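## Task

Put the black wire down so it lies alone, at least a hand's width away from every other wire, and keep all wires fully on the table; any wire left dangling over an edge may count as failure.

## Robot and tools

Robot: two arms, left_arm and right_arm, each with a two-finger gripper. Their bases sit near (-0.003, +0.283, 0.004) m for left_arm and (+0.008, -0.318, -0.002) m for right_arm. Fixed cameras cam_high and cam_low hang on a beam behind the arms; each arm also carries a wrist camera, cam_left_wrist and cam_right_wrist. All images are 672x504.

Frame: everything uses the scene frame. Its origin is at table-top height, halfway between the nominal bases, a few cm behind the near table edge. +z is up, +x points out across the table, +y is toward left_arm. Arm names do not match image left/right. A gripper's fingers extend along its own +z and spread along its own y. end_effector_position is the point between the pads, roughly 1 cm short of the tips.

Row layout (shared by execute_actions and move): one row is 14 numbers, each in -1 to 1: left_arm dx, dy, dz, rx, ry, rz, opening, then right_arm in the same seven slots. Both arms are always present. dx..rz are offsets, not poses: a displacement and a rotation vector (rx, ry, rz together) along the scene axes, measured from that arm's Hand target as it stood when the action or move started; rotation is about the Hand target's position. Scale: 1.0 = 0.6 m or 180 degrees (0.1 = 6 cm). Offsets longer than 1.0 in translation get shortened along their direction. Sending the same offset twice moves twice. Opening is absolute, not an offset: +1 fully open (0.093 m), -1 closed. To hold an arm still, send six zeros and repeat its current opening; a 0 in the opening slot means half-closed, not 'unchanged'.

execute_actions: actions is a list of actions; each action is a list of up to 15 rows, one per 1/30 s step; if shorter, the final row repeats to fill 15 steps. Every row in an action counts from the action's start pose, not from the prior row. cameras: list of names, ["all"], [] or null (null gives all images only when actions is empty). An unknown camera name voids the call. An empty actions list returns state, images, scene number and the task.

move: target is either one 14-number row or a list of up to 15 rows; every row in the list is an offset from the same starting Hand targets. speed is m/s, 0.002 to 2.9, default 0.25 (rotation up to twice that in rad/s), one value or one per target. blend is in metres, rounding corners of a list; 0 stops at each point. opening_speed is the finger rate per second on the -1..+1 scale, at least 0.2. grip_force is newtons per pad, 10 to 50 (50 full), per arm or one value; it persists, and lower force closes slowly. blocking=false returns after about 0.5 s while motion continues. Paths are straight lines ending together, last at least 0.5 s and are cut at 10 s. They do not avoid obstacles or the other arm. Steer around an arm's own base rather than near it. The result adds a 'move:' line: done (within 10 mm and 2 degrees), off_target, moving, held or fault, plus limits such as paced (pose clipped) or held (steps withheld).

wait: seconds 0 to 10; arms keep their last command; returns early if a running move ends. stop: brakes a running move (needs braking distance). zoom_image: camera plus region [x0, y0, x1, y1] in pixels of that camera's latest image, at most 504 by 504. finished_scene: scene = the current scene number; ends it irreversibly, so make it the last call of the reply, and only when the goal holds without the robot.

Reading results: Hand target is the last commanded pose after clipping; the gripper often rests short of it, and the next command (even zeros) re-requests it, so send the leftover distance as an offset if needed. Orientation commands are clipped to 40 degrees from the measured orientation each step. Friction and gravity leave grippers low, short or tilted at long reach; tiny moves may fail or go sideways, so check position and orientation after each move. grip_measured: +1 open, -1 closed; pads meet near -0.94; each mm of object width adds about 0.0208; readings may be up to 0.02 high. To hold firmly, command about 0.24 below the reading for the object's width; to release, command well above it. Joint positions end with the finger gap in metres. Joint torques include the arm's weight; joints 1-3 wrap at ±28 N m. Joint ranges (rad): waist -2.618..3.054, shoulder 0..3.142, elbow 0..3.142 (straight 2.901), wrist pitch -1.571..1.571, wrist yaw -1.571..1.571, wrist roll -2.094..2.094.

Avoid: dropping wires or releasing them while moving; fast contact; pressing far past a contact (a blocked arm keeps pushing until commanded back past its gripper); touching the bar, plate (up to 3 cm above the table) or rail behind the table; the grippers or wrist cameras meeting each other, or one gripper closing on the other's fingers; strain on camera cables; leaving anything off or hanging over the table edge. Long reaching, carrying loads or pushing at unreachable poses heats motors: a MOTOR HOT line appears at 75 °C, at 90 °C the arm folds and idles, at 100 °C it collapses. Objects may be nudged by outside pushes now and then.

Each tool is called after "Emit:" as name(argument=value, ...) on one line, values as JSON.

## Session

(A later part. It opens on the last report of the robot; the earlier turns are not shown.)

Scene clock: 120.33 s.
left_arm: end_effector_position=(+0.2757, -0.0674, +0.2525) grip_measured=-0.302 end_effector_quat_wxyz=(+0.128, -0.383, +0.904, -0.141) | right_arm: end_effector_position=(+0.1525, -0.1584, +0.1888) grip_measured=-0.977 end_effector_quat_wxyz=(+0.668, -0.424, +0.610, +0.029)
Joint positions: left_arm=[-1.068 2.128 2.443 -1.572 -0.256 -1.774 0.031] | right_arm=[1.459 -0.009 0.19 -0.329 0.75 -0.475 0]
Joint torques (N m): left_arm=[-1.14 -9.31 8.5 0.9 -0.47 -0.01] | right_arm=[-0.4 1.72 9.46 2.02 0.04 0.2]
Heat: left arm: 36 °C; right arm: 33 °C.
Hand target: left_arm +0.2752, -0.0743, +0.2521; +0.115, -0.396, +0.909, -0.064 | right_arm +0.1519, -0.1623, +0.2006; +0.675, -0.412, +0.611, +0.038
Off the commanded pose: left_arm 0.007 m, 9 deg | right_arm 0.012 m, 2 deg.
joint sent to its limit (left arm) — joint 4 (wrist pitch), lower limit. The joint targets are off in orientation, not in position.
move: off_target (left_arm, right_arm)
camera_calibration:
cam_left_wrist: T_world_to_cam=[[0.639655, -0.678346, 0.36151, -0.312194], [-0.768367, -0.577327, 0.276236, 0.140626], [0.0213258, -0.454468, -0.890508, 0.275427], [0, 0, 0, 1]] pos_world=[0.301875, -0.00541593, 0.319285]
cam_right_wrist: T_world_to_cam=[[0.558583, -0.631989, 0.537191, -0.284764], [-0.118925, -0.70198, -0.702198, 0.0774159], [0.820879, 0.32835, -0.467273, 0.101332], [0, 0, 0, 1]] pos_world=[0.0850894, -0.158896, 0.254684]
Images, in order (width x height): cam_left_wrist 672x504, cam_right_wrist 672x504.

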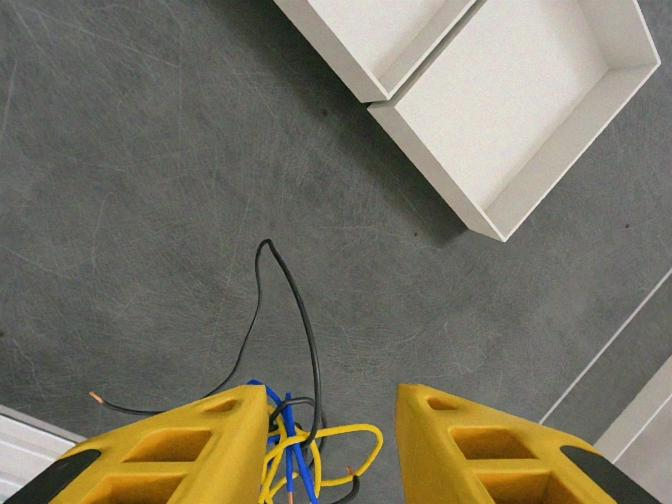

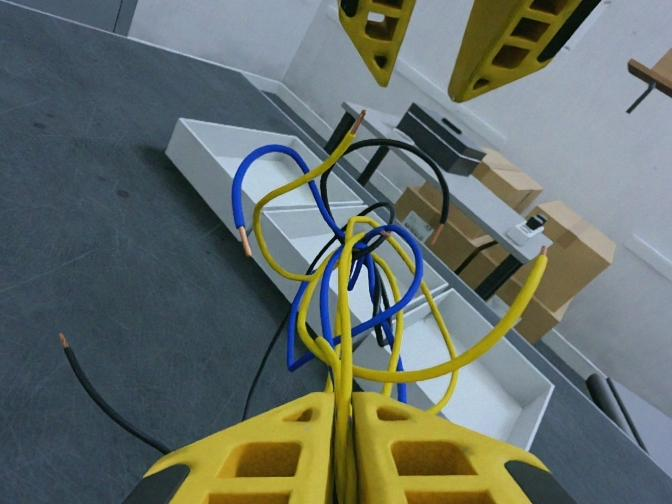

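Emit:
move(target=[[-0.05,-0.02,-0.008,0,0,0,-0.3, 0,0,0,0,0,0,-1],[-0.0095,-0.038,-0.113,0,0,0,-0.3, 0,0,0,0,0,0,-1]], speed=[0.15,0.1], blend=[0.015,0], cameras=["cam_right_wrist","cam_left_wrist"])

Scene clock: 122.93 s.
left_arm: end_effector_position=(+0.2675, -0.0930, +0.1845) grip_measured=-0.302 end_effector_quat_wxyz=(+0.117, -0.391, +0.910, -0.070) | right_arm: end_effector_position=(+0.1525, -0.1584, +0.1888) grip_measured=-0.977 end_effector_quat_wxyz=(+0.668, -0.424, +0.610, +0.029)
Joint positions: left_arm=[-1.108 2.287 2.442 -1.572 -0.266 -1.847 0.031] | right_arm=[1.459 -0.009 0.19 -0.329 0.75 -0.475 0]
Joint torques (N m): left_arm=[0.32 -11.37 8.66 0.58 -0.32 0.05] | right_arm=[-0.38 1.65 9.44 2.01 0.06 0.21]
Heat: left arm: 37 °C; right arm: 34 °C.
Hand target: left_arm +0.2695, -0.0971, +0.1843; +0.115, -0.397, +0.909, -0.064 | right_arm +0.1519, -0.1623, +0.2006; +0.675, -0.412, +0.611, +0.038
Off the commanded pose: left_arm 0.005 m, 1 deg | right_arm 0.012 m, 2 deg.
joint sent to its limit (left arm) — joint 4 (wrist pitch), lower limit. The joint targets still meet the commanded pose.
move: off_target (right_arm)
camera_calibration:
cam_left_wrist: T_world_to_cam=[[0.679564, -0.697273, 0.228042, -0.287579], [-0.732519, -0.627931, 0.262906, 0.12648], [-0.0401226, -0.345706, -0.937485, 0.238664], [0, 0, 0, 1]] pos_world=[0.297653, -0.038593, 0.256072]
cam_right_wrist: T_world_to_cam=[[0.558583, -0.631989, 0.537191, -0.284764], [-0.118925, -0.70198, -0.702198, 0.0774159], [0.820879, 0.32835, -0.467273, 0.101332], [0, 0, 0, 1]] pos_world=[0.0850894, -0.158896, 0.254684]
Images, in order (width x height): cam_left_wrist 672x504, cam_right_wrist 672x504.

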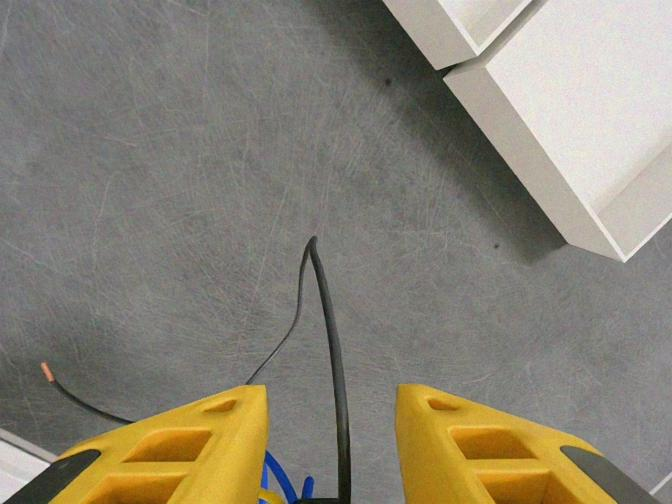

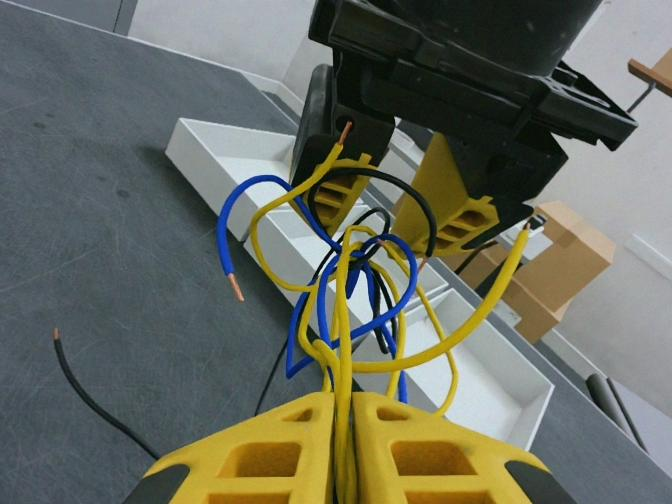

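Emit:
move(target=[0,0,0,0,0,0,-1, 0,0,0,0,0,0,-1], opening_speed=1.5, speed=0.1, cameras=["cam_right_wrist","cam_left_wrist"])

Scene clock: 123.83 s.
left_arm: end_effector_position=(+0.2675, -0.0930, +0.1845) grip_measured=-0.974 end_effector_quat_wxyz=(+0.117, -0.391, +0.910, -0.070) | right_arm: end_effector_position=(+0.1525, -0.1584, +0.1888) grip_measured=-0.977 end_effector_quat_wxyz=(+0.668, -0.424, +0.610, +0.029)
Joint positions: left_arm=[-1.108 2.287 2.442 -1.572 -0.266 -1.847 0] | right_arm=[1.459 -0.009 0.19 -0.329 0.75 -0.475 0]
Joint torques (N m): left_arm=[0.13 -11.32 8.59 0.58 -0.32 0.07] | right_arm=[-0.38 1.72 9.44 2 0.05 0.2]
Heat: left arm: 37 °C; right arm: 34 °C.
Hand target: left_arm +0.2695, -0.0971, +0.1843; +0.115, -0.397, +0.909, -0.064 | right_arm +0.1519, -0.1623, +0.2006; +0.675, -0.412, +0.611, +0.038
Off the commanded pose: left_arm 0.005 m, 1 deg | right_arm 0.012 m, 2 deg.
joint sent to its limit (left arm) — joint 4 (wrist pitch), lower limit. The joint targets still meet the commanded pose.
move: off_target (right_arm)
camera_calibration:
cam_left_wrist: T_world_to_cam=[[0.679564, -0.697273, 0.228042, -0.287579], [-0.732519, -0.627931, 0.262906, 0.12648], [-0.0401226, -0.345706, -0.937485, 0.238664], [0, 0, 0, 1]] pos_world=[0.297653, -0.038593, 0.256072]
cam_right_wrist: T_world_to_cam=[[0.558583, -0.631989, 0.537191, -0.284764], [-0.118925, -0.70198, -0.702198, 0.0774159], [0.820879, 0.32835, -0.467273, 0.101332], [0, 0, 0, 1]] pos_world=[0.0850894, -0.158896, 0.254684]
Images, in order (width x height): cam_left_wrist 672x504, cam_right_wrist 672x504.

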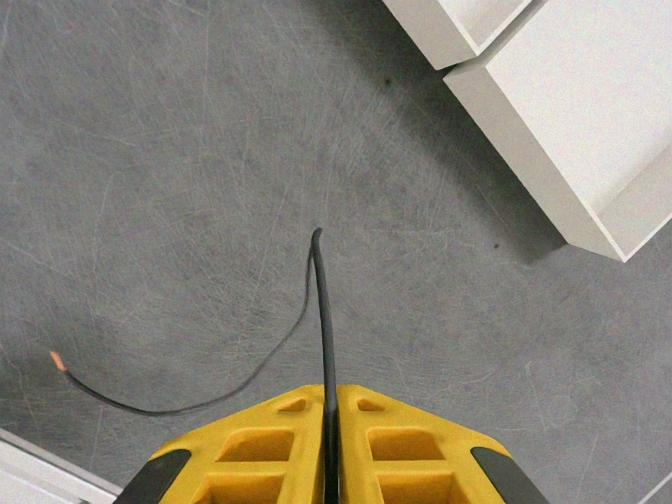

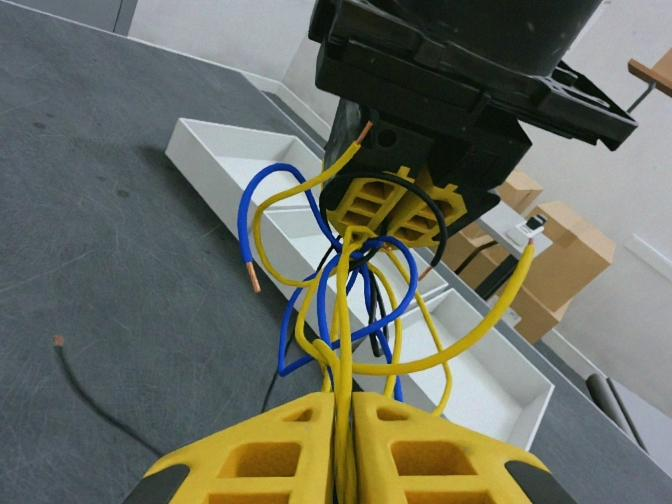

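Emit:
move(target=[0.06,0.07,0.04,0,0,0,-1, 0,0,0,0,0,0,-1], speed=0.08, cameras=["cam_right_wrist","cam_left_wrist"])

Emit:
zoom_image(camera="cam_right_wrist", region=[240, 140, 480, 380])

Scene clock: 125.50 s.
left_arm: end_effector_position=(+0.2796, -0.0816, +0.1897) grip_measured=-0.974 end_effector_quat_wxyz=(+0.071, -0.374, +0.921, -0.080) | right_arm: end_effector_position=(+0.1526, -0.1583, +0.1905) grip_measured=-0.977 end_effector_quat_wxyz=(+0.671, -0.421, +0.610, +0.031)
Joint positions: left_arm=[-1.035 2.265 2.442 -1.572 -0.157 -1.742 0] | right_arm=[1.459 -0.009 0.19 -0.32 0.751 -0.475 0]
Joint torques (N m): left_arm=[4.18 -17.13 5.48 0.61 -1.2 0.14] | right_arm=[-0.42 1.78 9.36 1.93 0.04 0.22]
Heat: left arm: 37 °C; right arm: 34 °C.
Hand target: left_arm +0.3055, -0.0551, +0.2082; +0.115, -0.397, +0.908, -0.064 | right_arm +0.1519, -0.1623, +0.2006; +0.675, -0.412, +0.611, +0.038
Off the commanded pose: left_arm 0.041 m, 6 deg | right_arm 0.011 m, 1 deg.
joint sent to its limit (left arm) — joint 4 (wrist pitch), lower limit. The joint targets still meet the commanded pose.
move: off_target (left_arm, right_arm)
camera_calibration:
cam_left_wrist: T_world_to_cam=[[0.662831, -0.718241, 0.211623, -0.282955], [-0.737877, -0.578527, 0.347628, 0.130627], [-0.127251, -0.38657, -0.913439, 0.264362], [0, 0, 0, 1]] pos_world=[0.317579, -0.0254644, 0.255949]
cam_right_wrist: T_world_to_cam=[[0.557524, -0.636707, 0.532702, -0.285393], [-0.118271, -0.696059, -0.708176, 0.0806822], [0.821693, 0.331822, -0.463374, 0.1017], [0, 0, 0, 1]] pos_world=[0.0850895, -0.159298, 0.256292]
Images, in order (width x height): cam_left_wrist 672x504, cam_right_wrist 672x504.

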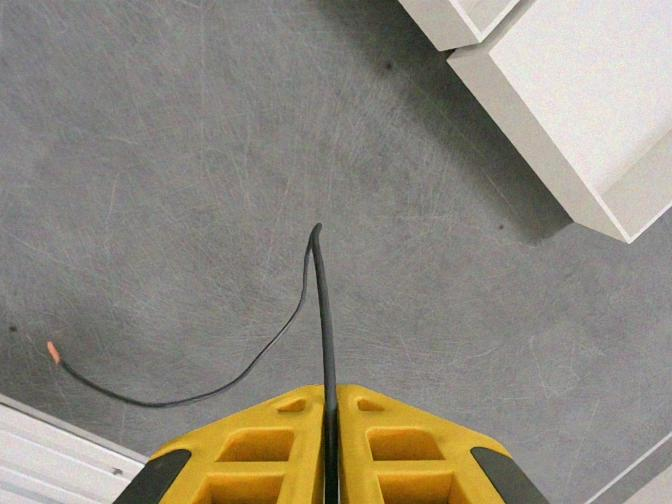

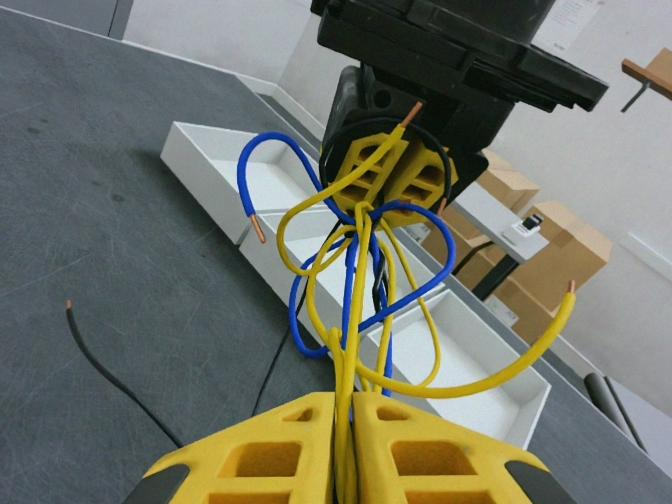

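Scaled by 2.100.

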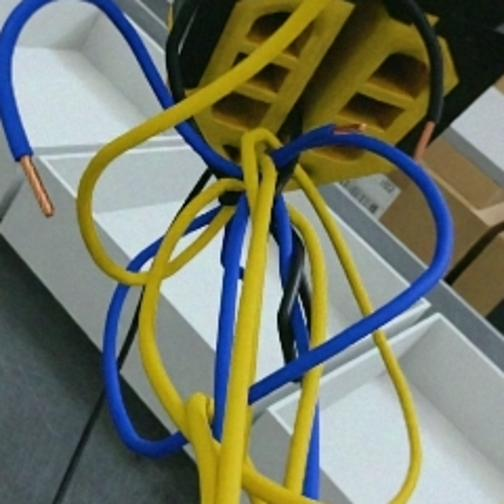

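Emit:
move(target=[0.067,0.05,0.05,0,0,0,-1, 0,0,0,0,0,0,-1], speed=0.08, cameras=["cam_right_wrist"])

Emit:
zoom_image(camera="cam_right_wrist", region=[240, 140, 480, 380])

Scene clock: 127.77 s.
left_arm: end_effector_position=(+0.2793, -0.0778, +0.2037) grip_measured=-0.974 end_effector_quat_wxyz=(+0.013, -0.346, +0.932, -0.111) | right_arm: end_effector_position=(+0.1534, -0.1579, +0.1998) grip_measured=-0.977 end_effector_quat_wxyz=(+0.683, -0.404, +0.607, +0.042)
Joint positions: left_arm=[-0.979 2.228 2.442 -1.572 -0.013 -1.637 0] | right_arm=[1.455 -0.009 0.19 -0.272 0.751 -0.475 0]
Joint torques (N m): left_arm=[9.31 -18.18 8.92 0.74 -2.31 0.19] | right_arm=[-0.09 1.98 9.4 1.41 0.03 0.2]
Heat: left arm: 38 °C; right arm: 34 °C.
Hand target: left_arm +0.3457, -0.0251, +0.2383; +0.115, -0.396, +0.909, -0.064 | right_arm +0.1519, -0.1623, +0.2006; +0.675, -0.412, +0.611, +0.038
Off the commanded pose: left_arm 0.092 m, 14 deg | right_arm 0.005 m, 1 deg.
joint sent to its limit (left arm) — joint 4 (wrist pitch), lower limit. The joint targets are off in position and orientation.
move: off_target (left_arm)
camera_calibration:
cam_right_wrist: T_world_to_cam=[[0.550696, -0.663379, 0.506617, -0.288522], [-0.115181, -0.661529, -0.741022, 0.0991817], [0.82672, 0.349725, -0.44071, 0.10272], [0, 0, 0, 1]] pos_world=[0.085391, -0.161712, 0.264936]
Images, in order (width x height): cam_right_wrist 672x504.

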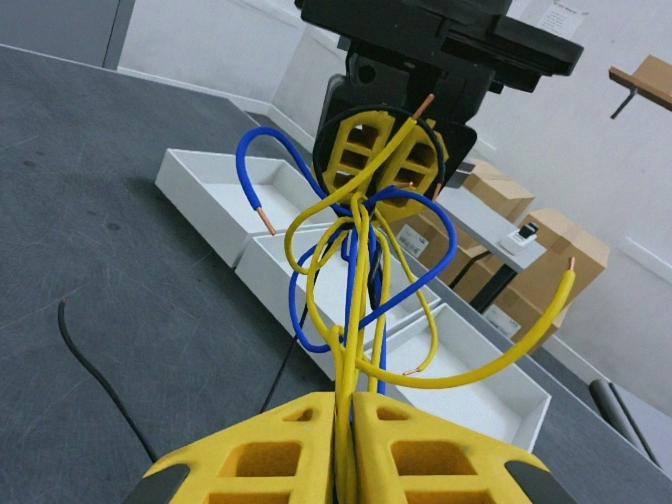

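Scaled by 2.100.

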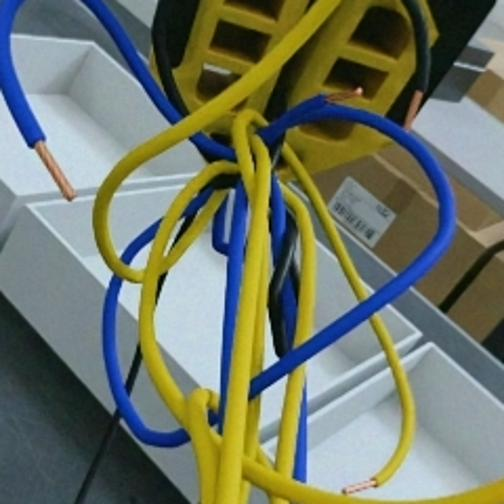

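Emit:
move(target=[[-0.115,-0.105,-0.05,0,0,0,-1, 0,0,0,0,0,0,-1],[-0.115,-0.105,-0.05,0,0,0,-1, 0,0,0,0,0,0,-0.3]], speed=0.12, opening_speed=0.8, cameras=["cam_right_wrist"])

Emit:
zoom_image(camera="cam_right_wrist", region=[240, 140, 480, 380])

Scene clock: 131.33 s.
left_arm: end_effector_position=(+0.2750, -0.0829, +0.2095) grip_measured=-0.974 end_effector_quat_wxyz=(+0.116, -0.388, +0.909, -0.097) | right_arm: end_effector_position=(+0.1532, -0.1587, +0.1911) grip_measured=-0.302 end_effector_quat_wxyz=(+0.671, -0.419, +0.611, +0.030)
Joint positions: left_arm=[-1.08 2.231 2.447 -1.572 -0.251 -1.806 0] | right_arm=[1.455 -0.009 0.19 -0.317 0.751 -0.475 0.031]
Joint torques (N m): left_arm=[-0.47 -10.43 8.58 0.71 -0.49 0.02] | right_arm=[-0.18 1.8 9.37 1.89 0.05 0.21]
Heat: left arm: 39 °C; right arm: 35 °C.
Hand target: left_arm +0.2767, -0.0881, +0.2084; +0.115, -0.397, +0.908, -0.065 | right_arm +0.1519, -0.1623, +0.2006; +0.675, -0.412, +0.611, +0.038
Off the commanded pose: left_arm 0.006 m, 4 deg | right_arm 0.010 m, 1 deg.
joint sent to its limit (left arm) — joint 4 (wrist pitch), lower limit. The joint targets are off in orientation, not in position.
move: off_target (left_arm)
camera_calibration:
cam_right_wrist: T_world_to_cam=[[0.554806, -0.64038, 0.531135, -0.286201], [-0.120505, -0.693519, -0.710289, 0.081974], [0.823207, 0.330068, -0.461937, 0.100789], [0, 0, 0, 1]] pos_world=[0.0856938, -0.159694, 0.256794]
Images, in order (width x height): cam_right_wrist 672x504.

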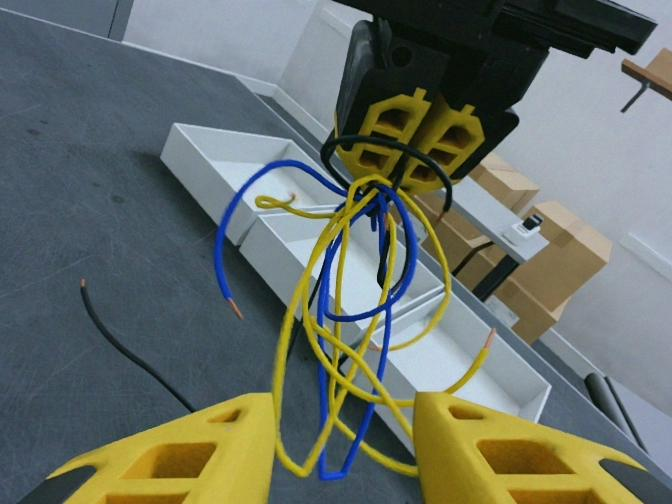

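Scaled by 2.100.

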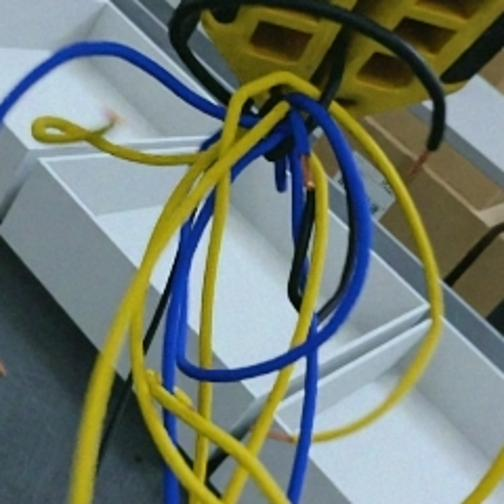

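Emit:
move(target=[0.0,0.0,0.08,0,0,0,-1, -0.05,-0.07,0.03,0,0,0,-0.3], speed=0.15, cameras=["cam_right_wrist","cam_left_wrist"])

Emit:
zoom_image(camera="cam_right_wrist", region=[250, 120, 500, 370])

Scene clock: 134.70 s.
left_arm: end_effector_position=(+0.2805, -0.0877, +0.2305) grip_measured=-0.974 end_effector_quat_wxyz=(+0.124, -0.389, +0.903, -0.131) | right_arm: end_effector_position=(+0.1299, -0.1944, +0.2120) grip_measured=-0.302 end_effector_quat_wxyz=(+0.678, -0.419, +0.603, +0.043)
Joint positions: left_arm=[-1.08 2.228 2.516 -1.572 -0.258 -1.802 0] | right_arm=[2.199 0.028 0.415 -0.992 1.454 0.058 0.031]
Joint torques (N m): left_arm=[-1.29 -15.9 8.38 0.86 -0.47 0.22] | right_arm=[0.39 4.03 8.09 1.28 0.48 0.23]
Heat: left arm: 40 °C; right arm: 35 °C.
Hand target: left_arm +0.2767, -0.0881, +0.2563; +0.115, -0.396, +0.909, -0.064 | right_arm +0.1220, -0.2043, +0.2185; +0.675, -0.412, +0.611, +0.038
Off the commanded pose: left_arm 0.026 m, 8 deg | right_arm 0.014 m, 1 deg.
joint sent to its limit (left arm) — joint 4 (wrist pitch), lower limit. The joint targets are off in orientation, not in position.
move: off_target (left_arm, right_arm)
camera_calibration:
cam_left_wrist: T_world_to_cam=[[0.654322, -0.674577, 0.341774, -0.320262], [-0.756103, -0.591407, 0.28026, 0.133072], [0.0130704, -0.441797, -0.89702, 0.25145], [0, 0, 0, 1]] pos_world=[0.306884, -0.0262516, 0.297718]
cam_right_wrist: T_world_to_cam=[[0.565038, -0.63898, 0.521954, -0.306322], [-0.0988556, -0.680496, -0.726053, 0.0724052], [0.819121, 0.35865, -0.447673, 0.14464], [0, 0, 0, 1]] pos_world=[0.0617634, -0.198337, 0.277207]
Images, in order (width x height): cam_left_wrist 672x504, cam_right_wrist 672x504.

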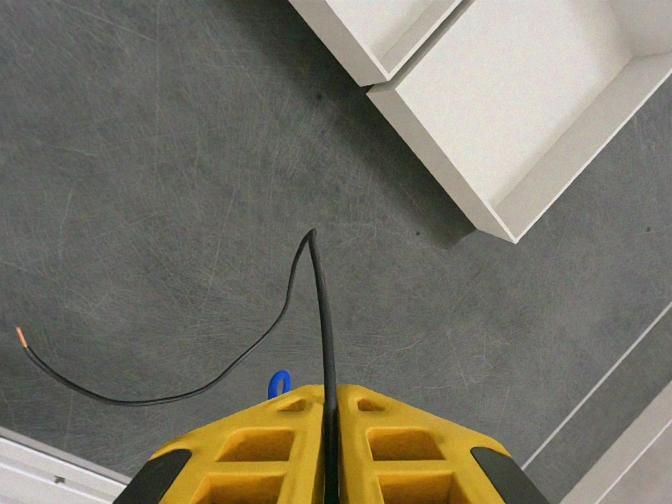

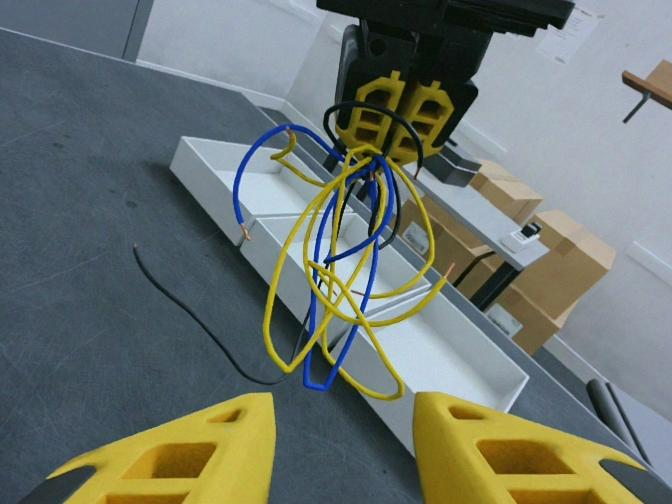

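Scaled by 2.016.

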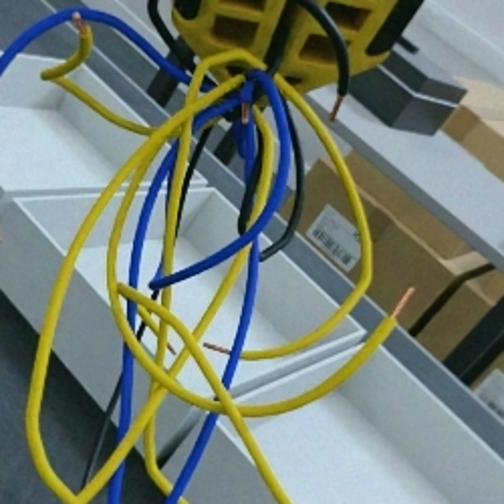

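Emit:
wait(seconds=0.1, cameras=["cam_high","cam_low","cam_right_wrist"])

Emit:
zoom_image(camera="cam_high", region=[190, 210, 340, 360])

Emit:
zoom_image(camera="cam_low", region=[320, 150, 420, 250])

Scene clock: 135.67 s.
left_arm: end_effector_position=(+0.2805, -0.0877, +0.2305) grip_measured=-0.974 end_effector_quat_wxyz=(+0.124, -0.389, +0.903, -0.131) | right_arm: end_effector_position=(+0.1299, -0.1944, +0.2120) grip_measured=-0.302 end_effector_quat_wxyz=(+0.678, -0.419, +0.603, +0.043)
Joint positions: left_arm=[-1.08 2.228 2.516 -1.572 -0.258 -1.802 0] | right_arm=[2.199 0.028 0.415 -0.992 1.454 0.058 0.031]
Joint torques (N m): left_arm=[-1.21 -15.86 8.34 0.81 -0.46 0.18] | right_arm=[0.39 4 8.03 1.26 0.47 0.23]
Heat: left arm: 40 °C; right arm: 35 °C.
Hand target: left_arm +0.2767, -0.0881, +0.2563; +0.115, -0.396, +0.909, -0.064 | right_arm +0.1219, -0.2043, +0.2185; +0.675, -0.412, +0.611, +0.038
Tool commands: left_gripper/opening=-1.0 right_gripper/opening=-0.3
Off the commanded pose: left_arm 0.026 m, 8 deg | right_arm 0.014 m, 1 deg.
wait: 0.10 s; at rest from the start
camera_calibration:
cam_right_wrist: T_world_to_cam=[[0.56499, -0.638969, 0.522019, -0.306391], [-0.0988827, -0.680552, -0.725997, 0.0723901], [0.819151, 0.358562, -0.447688, 0.144543], [0, 0, 0, 1]] pos_world=[0.0618635, -0.198337, 0.277207]
Images, in order (width x height): cam_high 672x504, cam_low 672x504, cam_right_wrist 672x504.

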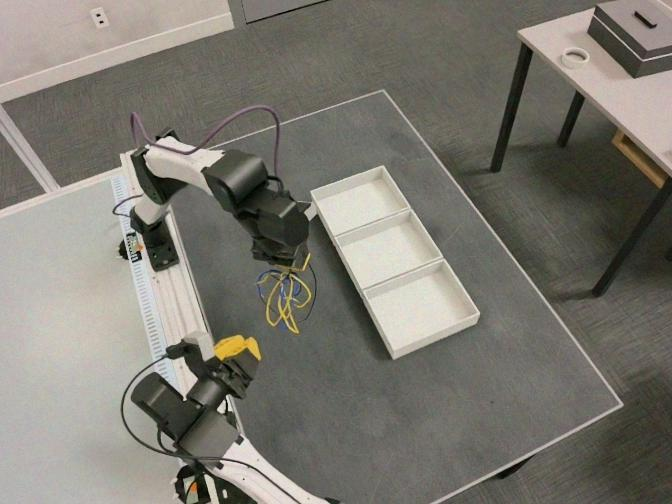

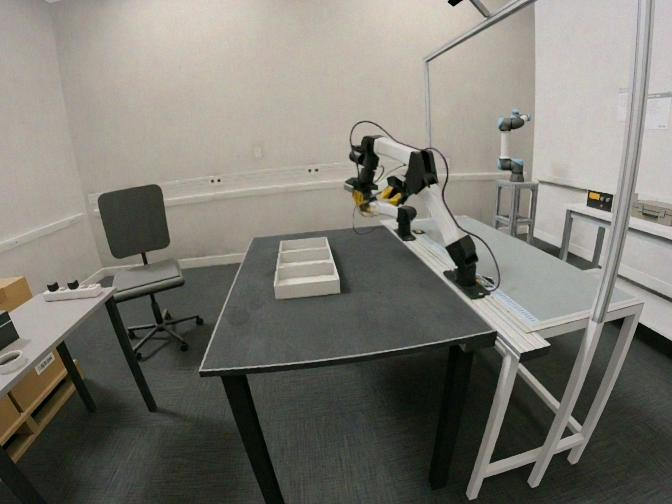

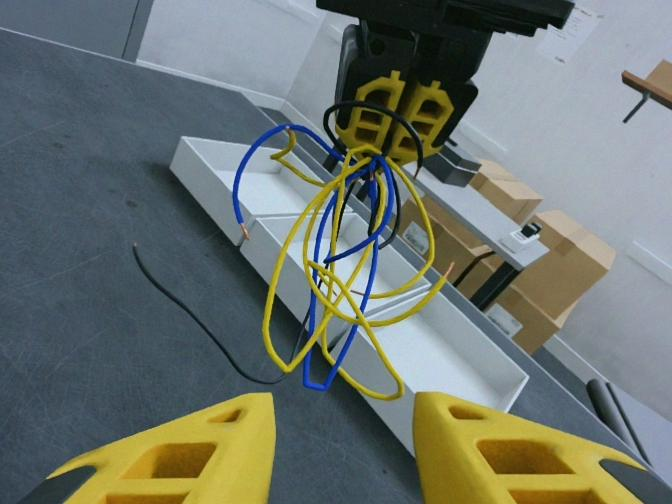

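Scaled by 3.360.

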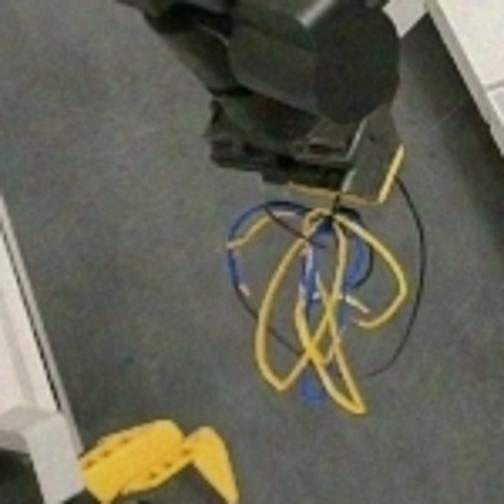

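Scaled by 5.040.

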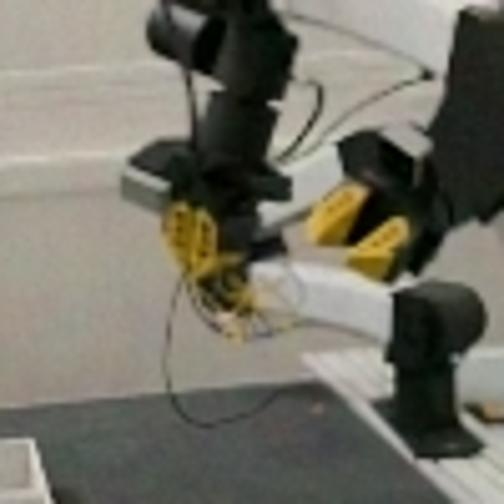

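Emit:
move(target=[0,0,0,0,0,0,-1, 0.213,-0.018,-0.01,0.0968,0.137,0.1733,-0.4], speed=0.2, cameras=["cam_right_wrist"])

Emit:
zoom_image(camera="cam_right_wrist", region=[200, 100, 500, 400])

Scene clock: 140.77 s.
left_arm: end_effector_position=(+0.2805, -0.0877, +0.2305) grip_measured=-0.974 end_effector_quat_wxyz=(+0.124, -0.389, +0.903, -0.131) | right_arm: end_effector_position=(+0.2476, -0.2154, +0.2051) grip_measured=-0.399 end_effector_quat_wxyz=(+0.561, -0.416, +0.600, +0.391)
Joint positions: left_arm=[-1.08 2.228 2.516 -1.572 -0.258 -1.802 0] | right_arm=[-0.25 1.08 0.543 -0.273 -1.494 -0.811 0.026]
Joint torques (N m): left_arm=[-1.14 -15.8 8.38 0.86 -0.44 0.18] | right_arm=[0.39 -1.7 9.05 1.06 -0.65 -0.06]
Heat: left arm: 42 °C; right arm: 35 °C.
Hand target: left_arm +0.2767, -0.0881, +0.2563; +0.115, -0.396, +0.909, -0.064 | right_arm +0.2497, -0.2151, +0.2125; +0.550, -0.437, +0.595, +0.392
Off the commanded pose: left_arm 0.026 m, 8 deg | right_arm 0.008 m, 3 deg.
joint sent to its limit (left arm) — joint 4 (wrist pitch), lower limit. The joint targets are off in orientation, not in position.
move: off_target (left_arm, right_arm); limits=paced
camera_calibration:
cam_right_wrist: T_world_to_cam=[[0.938958, -0.344002, 0.00442617, -0.305489], [-0.168537, -0.471165, -0.865794, 0.155759], [0.299921, 0.812198, -0.500381, 0.289596], [0, 0, 0, 1]] pos_world=[0.226237, -0.26691, 0.281116]
Images, in order (width x height): cam_right_wrist 672x504.

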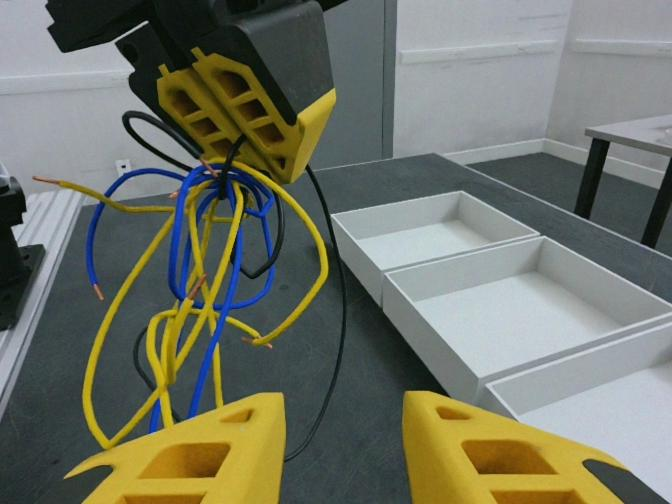

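Scaled by 1.680.

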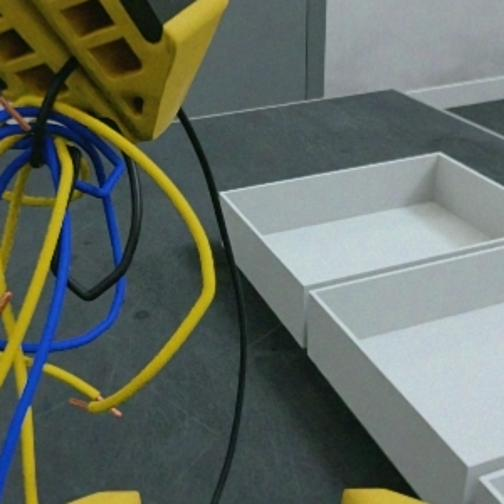

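Emit:
zoom_image(camera="cam_right_wrist", region=[170, 140, 350, 320])

Scaled by 2.800.

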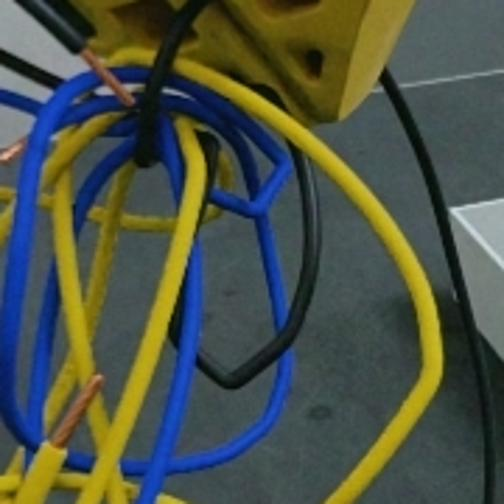

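Emit:
move(target=[[0,0,0,0,0,0,-1, -0.036,0.013,-0.003,0,0,0,-0.65],[0,0,0,0,0,0,-1, 0.005,0.132,-0.005,0,0,0,-0.65]], speed=[0.12,0.08], blend=[0.01,0], cameras=["cam_right_wrist"])

Emit:
zoom_image(camera="cam_right_wrist", region=[200, 280, 470, 504])

Scene clock: 147.33 s.
left_arm: end_effector_position=(+0.2805, -0.0877, +0.2305) grip_measured=-0.974 end_effector_quat_wxyz=(+0.124, -0.389, +0.903, -0.131) | right_arm: end_effector_position=(+0.2535, -0.1368, +0.2165) grip_measured=-0.649 end_effector_quat_wxyz=(+0.555, -0.443, +0.587, +0.387)
Joint positions: left_arm=[-1.08 2.228 2.516 -1.572 -0.258 -1.802 0] | right_arm=[0.159 1.036 0.417 0.441 -1.144 -0.205 0.014]
Joint torques (N m): left_arm=[-1.16 -15.9 8.39 0.88 -0.48 0.17] | right_arm=[0.36 -1.63 5.57 1.92 -0.06 0.18]
Heat: left arm: 44 °C; right arm: 35 °C.
Hand target: left_arm +0.2767, -0.0881, +0.2563; +0.115, -0.396, +0.909, -0.064 | right_arm +0.2527, -0.1360, +0.2095; +0.550, -0.437, +0.595, +0.392
Off the commanded pose: left_arm 0.026 m, 8 deg | right_arm 0.007 m, 1 deg.
joint sent to its limit (left arm) — joint 4 (wrist pitch), lower limit. The joint targets are off in orientation, not in position.
move: off_target (left_arm)
camera_calibration:
cam_right_wrist: T_world_to_cam=[[0.952563, -0.301149, 0.0439758, -0.290215], [-0.119635, -0.50338, -0.855743, 0.18465], [0.279842, 0.809888, -0.515529, 0.237797], [0, 0, 0, 1]] pos_world=[0.231993, -0.187037, 0.293367]
Images, in order (width x height): cam_right_wrist 672x504.

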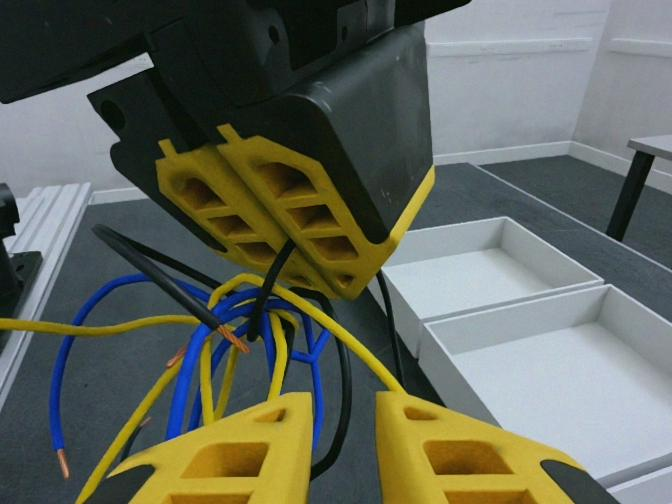

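Scaled by 1.867.

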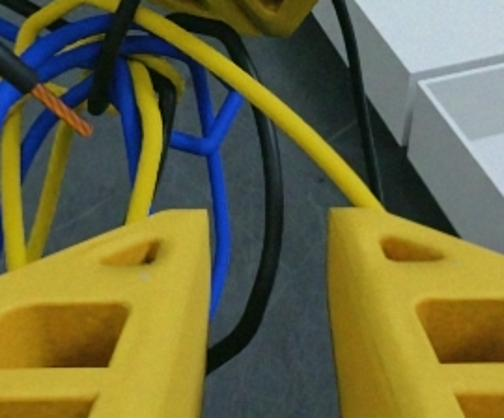

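Emit:
move(target=[0,0,0,0,0,0,-1, -0.003,-0.003,-0.025,0,0,0,-0.65], speed=0.08, cameras=["cam_right_wrist"])

Emit:
zoom_image(camera="cam_right_wrist", region=[200, 280, 470, 504])

Scene clock: 149.47 s.
left_arm: end_effector_position=(+0.2805, -0.0877, +0.2305) grip_measured=-0.974 end_effector_quat_wxyz=(+0.124, -0.389, +0.903, -0.131) | right_arm: end_effector_position=(+0.2519, -0.1371, +0.2010) grip_measured=-0.649 end_effector_quat_wxyz=(+0.554, -0.443, +0.588, +0.388)
Joint positions: left_arm=[-1.08 2.228 2.516 -1.572 -0.258 -1.802 0] | right_arm=[0.159 1.068 0.364 0.523 -1.144 -0.205 0.014]
Joint torques (N m): left_arm=[-1.09 -15.9 8.29 0.87 -0.46 0.18] | right_arm=[-0.38 -1.73 5.37 1.9 -0.12 0.15]
Heat: left arm: 44 °C; right arm: 35 °C.
Hand target: left_arm +0.2767, -0.0881, +0.2562; +0.115, -0.397, +0.909, -0.064 | right_arm +0.2509, -0.1377, +0.1945; +0.550, -0.437, +0.595, +0.392
Off the commanded pose: left_arm 0.026 m, 8 deg | right_arm 0.007 m, 1 deg.
joint sent to its limit (left arm) — joint 4 (wrist pitch), lower limit. The joint targets are off in orientation, not in position.
move: off_target (left_arm)
camera_calibration:
cam_right_wrist: T_world_to_cam=[[0.952672, -0.301212, 0.0410742, -0.287529], [-0.122324, -0.503514, -0.855284, 0.171625], [0.278304, 0.809781, -0.516529, 0.231106], [0, 0, 0, 1]] pos_world=[0.230597, -0.187337, 0.277971]
Images, in order (width x height): cam_right_wrist 672x504.

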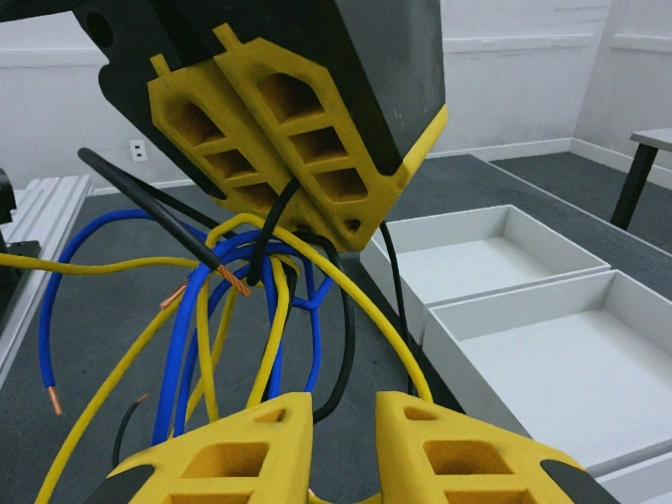

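Scaled by 1.867.

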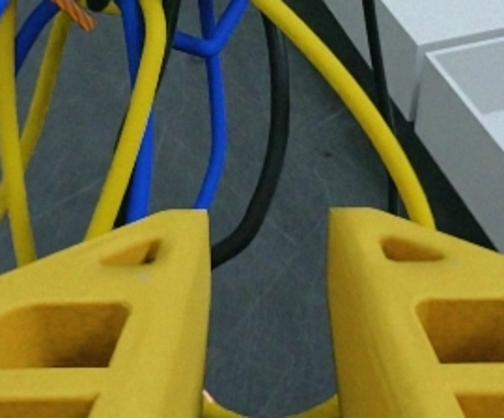

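Emit:
move(target=[[0,0,0,0,0,0,-1, -0.007,0.006,0.016,0,0,0,-0.65],[0,0,0,0,0,0,-1, -0.007,0.006,0.016,0,0,0,-1]], speed=0.08, opening_speed=1.0, cameras=["cam_right_wrist"])

Emit:
zoom_image(camera="cam_right_wrist", region=[200, 200, 470, 470])

Scene clock: 151.47 s.
left_arm: end_effector_position=(+0.2805, -0.0877, +0.2305) grip_measured=-0.974 end_effector_quat_wxyz=(+0.124, -0.389, +0.903, -0.131) | right_arm: end_effector_position=(+0.2478, -0.1349, +0.2044) grip_measured=-0.985 end_effector_quat_wxyz=(+0.554, -0.442, +0.589, +0.389)
Joint positions: left_arm=[-1.08 2.228 2.516 -1.572 -0.258 -1.802 0] | right_arm=[0.173 1.036 0.364 0.495 -1.131 -0.196 0]
Joint torques (N m): left_arm=[-1.25 -15.88 8.43 0.82 -0.45 0.21] | right_arm=[0.38 -2.84 6.83 1.61 -0.06 0.16]
Heat: left arm: 45 °C; right arm: 35 °C.
Hand target: left_arm +0.2766, -0.0881, +0.2562; +0.115, -0.397, +0.909, -0.064 | right_arm +0.2467, -0.1341, +0.2040; +0.549, -0.437, +0.595, +0.392
Off the commanded pose: left_arm 0.026 m, 8 deg | right_arm 0.001 m, 1 deg.
joint sent to its limit (left arm) — joint 4 (wrist pitch), lower limit. The joint targets are off in orientation, not in position.
move: off_target (left_arm)
camera_calibration:
cam_right_wrist: T_world_to_cam=[[0.952792, -0.301292, 0.0375475, -0.28244], [-0.125274, -0.50275, -0.855306, 0.175997], [0.276574, 0.810225, -0.516761, 0.232681], [0, 0, 0, 1]] pos_world=[0.226801, -0.185138, 0.281377]
Images, in order (width x height): cam_right_wrist 672x504.

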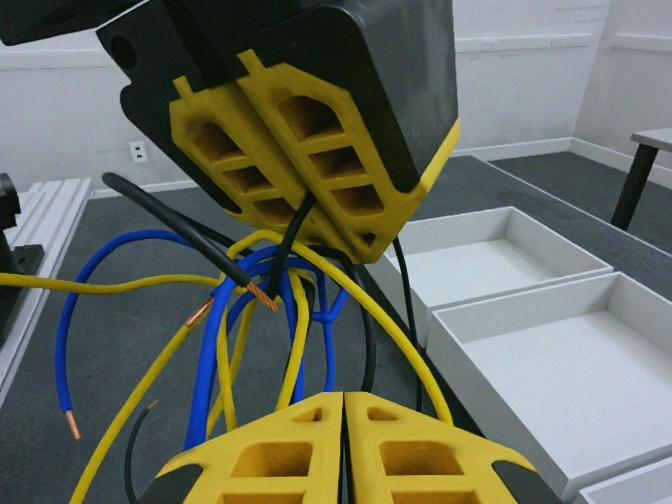

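Scaled by 1.867.

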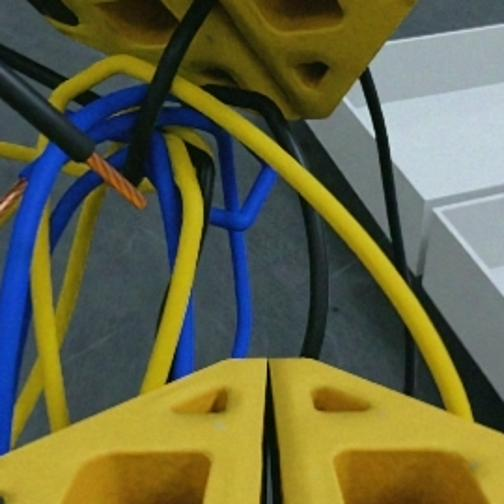

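Emit:
move(target=[[0,0,0,0,0,0,-1, 0.0135,-0.0043,0,0,0,0,-0.68],[0,0,0,0,0,0,-1, 0.0227,0.033,-0.008,0,0,0,-0.68]], speed=0.08, blend=[0.003,0], cameras=["cam_right_wrist"])

Emit:
zoom_image(camera="cam_right_wrist", region=[200, 250, 470, 504])

Scene clock: 154.23 s.
left_arm: end_effector_position=(+0.2809, -0.0874, +0.2306) grip_measured=-0.974 end_effector_quat_wxyz=(+0.126, -0.389, +0.903, -0.130) | right_arm: end_effector_position=(+0.2554, -0.1166, +0.1910) grip_measured=-0.682 end_effector_quat_wxyz=(+0.542, -0.437, +0.600, +0.394)
Joint positions: left_arm=[-1.08 2.228 2.516 -1.572 -0.261 -1.801 0] | right_arm=[0.26 1.132 0.364 0.582 -1.045 -0.166 0.012]
Joint torques (N m): left_arm=[-1.17 -15.87 8.38 0.87 -0.43 0.2] | right_arm=[0.38 -2.09 8.49 2.02 -0.06 0.19]
Heat: left arm: 46 °C; right arm: 35 °C.
Hand target: left_arm +0.2767, -0.0881, +0.2563; +0.115, -0.397, +0.909, -0.064 | right_arm +0.2604, -0.1143, +0.1993; +0.549, -0.437, +0.595, +0.392
Off the commanded pose: left_arm 0.026 m, 8 deg | right_arm 0.010 m, 1 deg.
joint sent to its limit (left arm) — joint 4 (wrist pitch), lower limit. The joint targets are off in orientation, not in position.
move: off_target (left_arm); blend cut to 0 m at target 1
camera_calibration:
cam_right_wrist: T_world_to_cam=[[0.953488, -0.301348, 0.00703365, -0.278036], [-0.154619, -0.508991, -0.846771, 0.179796], [0.258753, 0.806299, -0.531911, 0.215872], [0, 0, 0, 1]] pos_world=[0.237046, -0.166328, 0.269027]
Images, in order (width x height): cam_right_wrist 672x504.

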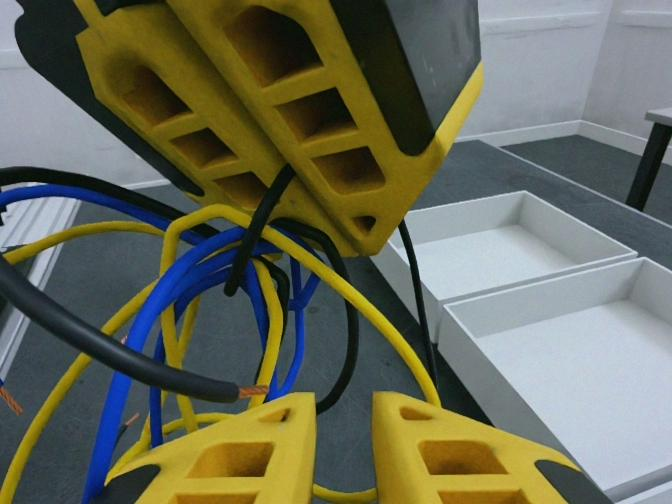

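Scaled by 1.867.

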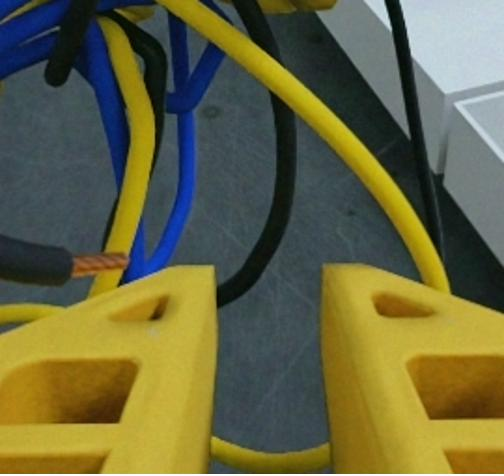

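Emit:
move(target=[[0,0,0,0,0,0,-1, -0.004,0.006,0.018,0,0,0,-0.68],[0,0,0,0,0,0,-1, -0.004,0.006,0.018,0,0,0,-1]], speed=0.08, opening_speed=1.0, cameras=["cam_right_wrist"])

Emit:
zoom_image(camera="cam_right_wrist", region=[200, 200, 470, 470])

Scene clock: 156.20 s.
left_arm: end_effector_position=(+0.2810, -0.0873, +0.2306) grip_measured=-0.974 end_effector_quat_wxyz=(+0.126, -0.389, +0.903, -0.130) | right_arm: end_effector_position=(+0.2551, -0.1130, +0.1989) grip_measured=-0.985 end_effector_quat_wxyz=(+0.544, -0.437, +0.598, +0.393)
Joint positions: left_arm=[-1.08 2.228 2.516 -1.572 -0.262 -1.801 0] | right_arm=[0.279 1.111 0.383 0.556 -1.024 -0.158 0]
Joint torques (N m): left_arm=[-1.07 -15.88 8.39 0.87 -0.43 0.2] | right_arm=[0.55 -3.44 9.2 1.68 -0.05 0.17]
Heat: left arm: 46 °C; right arm: 35 °C.
Hand target: left_arm +0.2767, -0.0881, +0.2563; +0.115, -0.397, +0.909, -0.064 | right_arm +0.2580, -0.1107, +0.2101; +0.550, -0.437, +0.594, +0.392
Off the commanded pose: left_arm 0.026 m, 8 deg | right_arm 0.012 m, 1 deg.
joint sent to its limit (left arm) — joint 4 (wrist pitch), lower limit. The joint targets are off in orientation, not in position.
move: off_target (left_arm, right_arm); target 2's new opening was sent with right_arm's hand 0.011 m and 1 deg from that target
camera_calibration:
cam_right_wrist: T_world_to_cam=[[0.95286, -0.303169, 0.0120799, -0.277809], [-0.150577, -0.507077, -0.848646, 0.187842], [0.263408, 0.806822, -0.528823, 0.215481], [0, 0, 0, 1]] pos_world=[0.236238, -0.162828, 0.276718]
Images, in order (width x height): cam_right_wrist 672x504.

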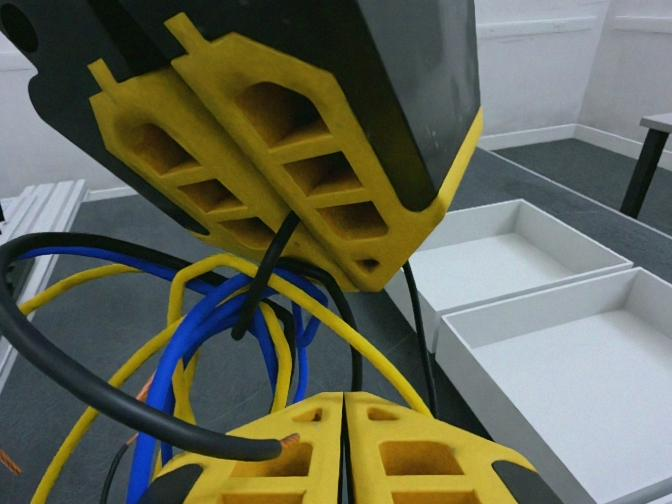

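Scaled by 1.867.

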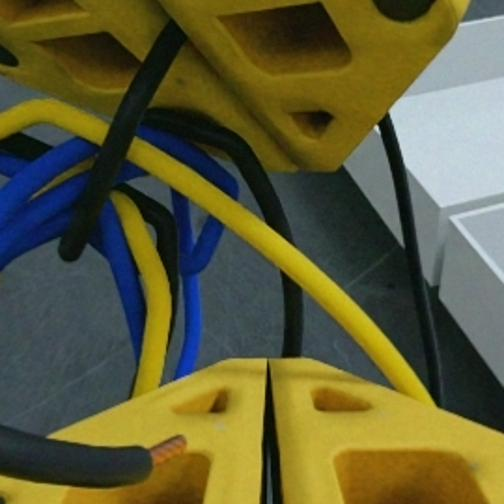

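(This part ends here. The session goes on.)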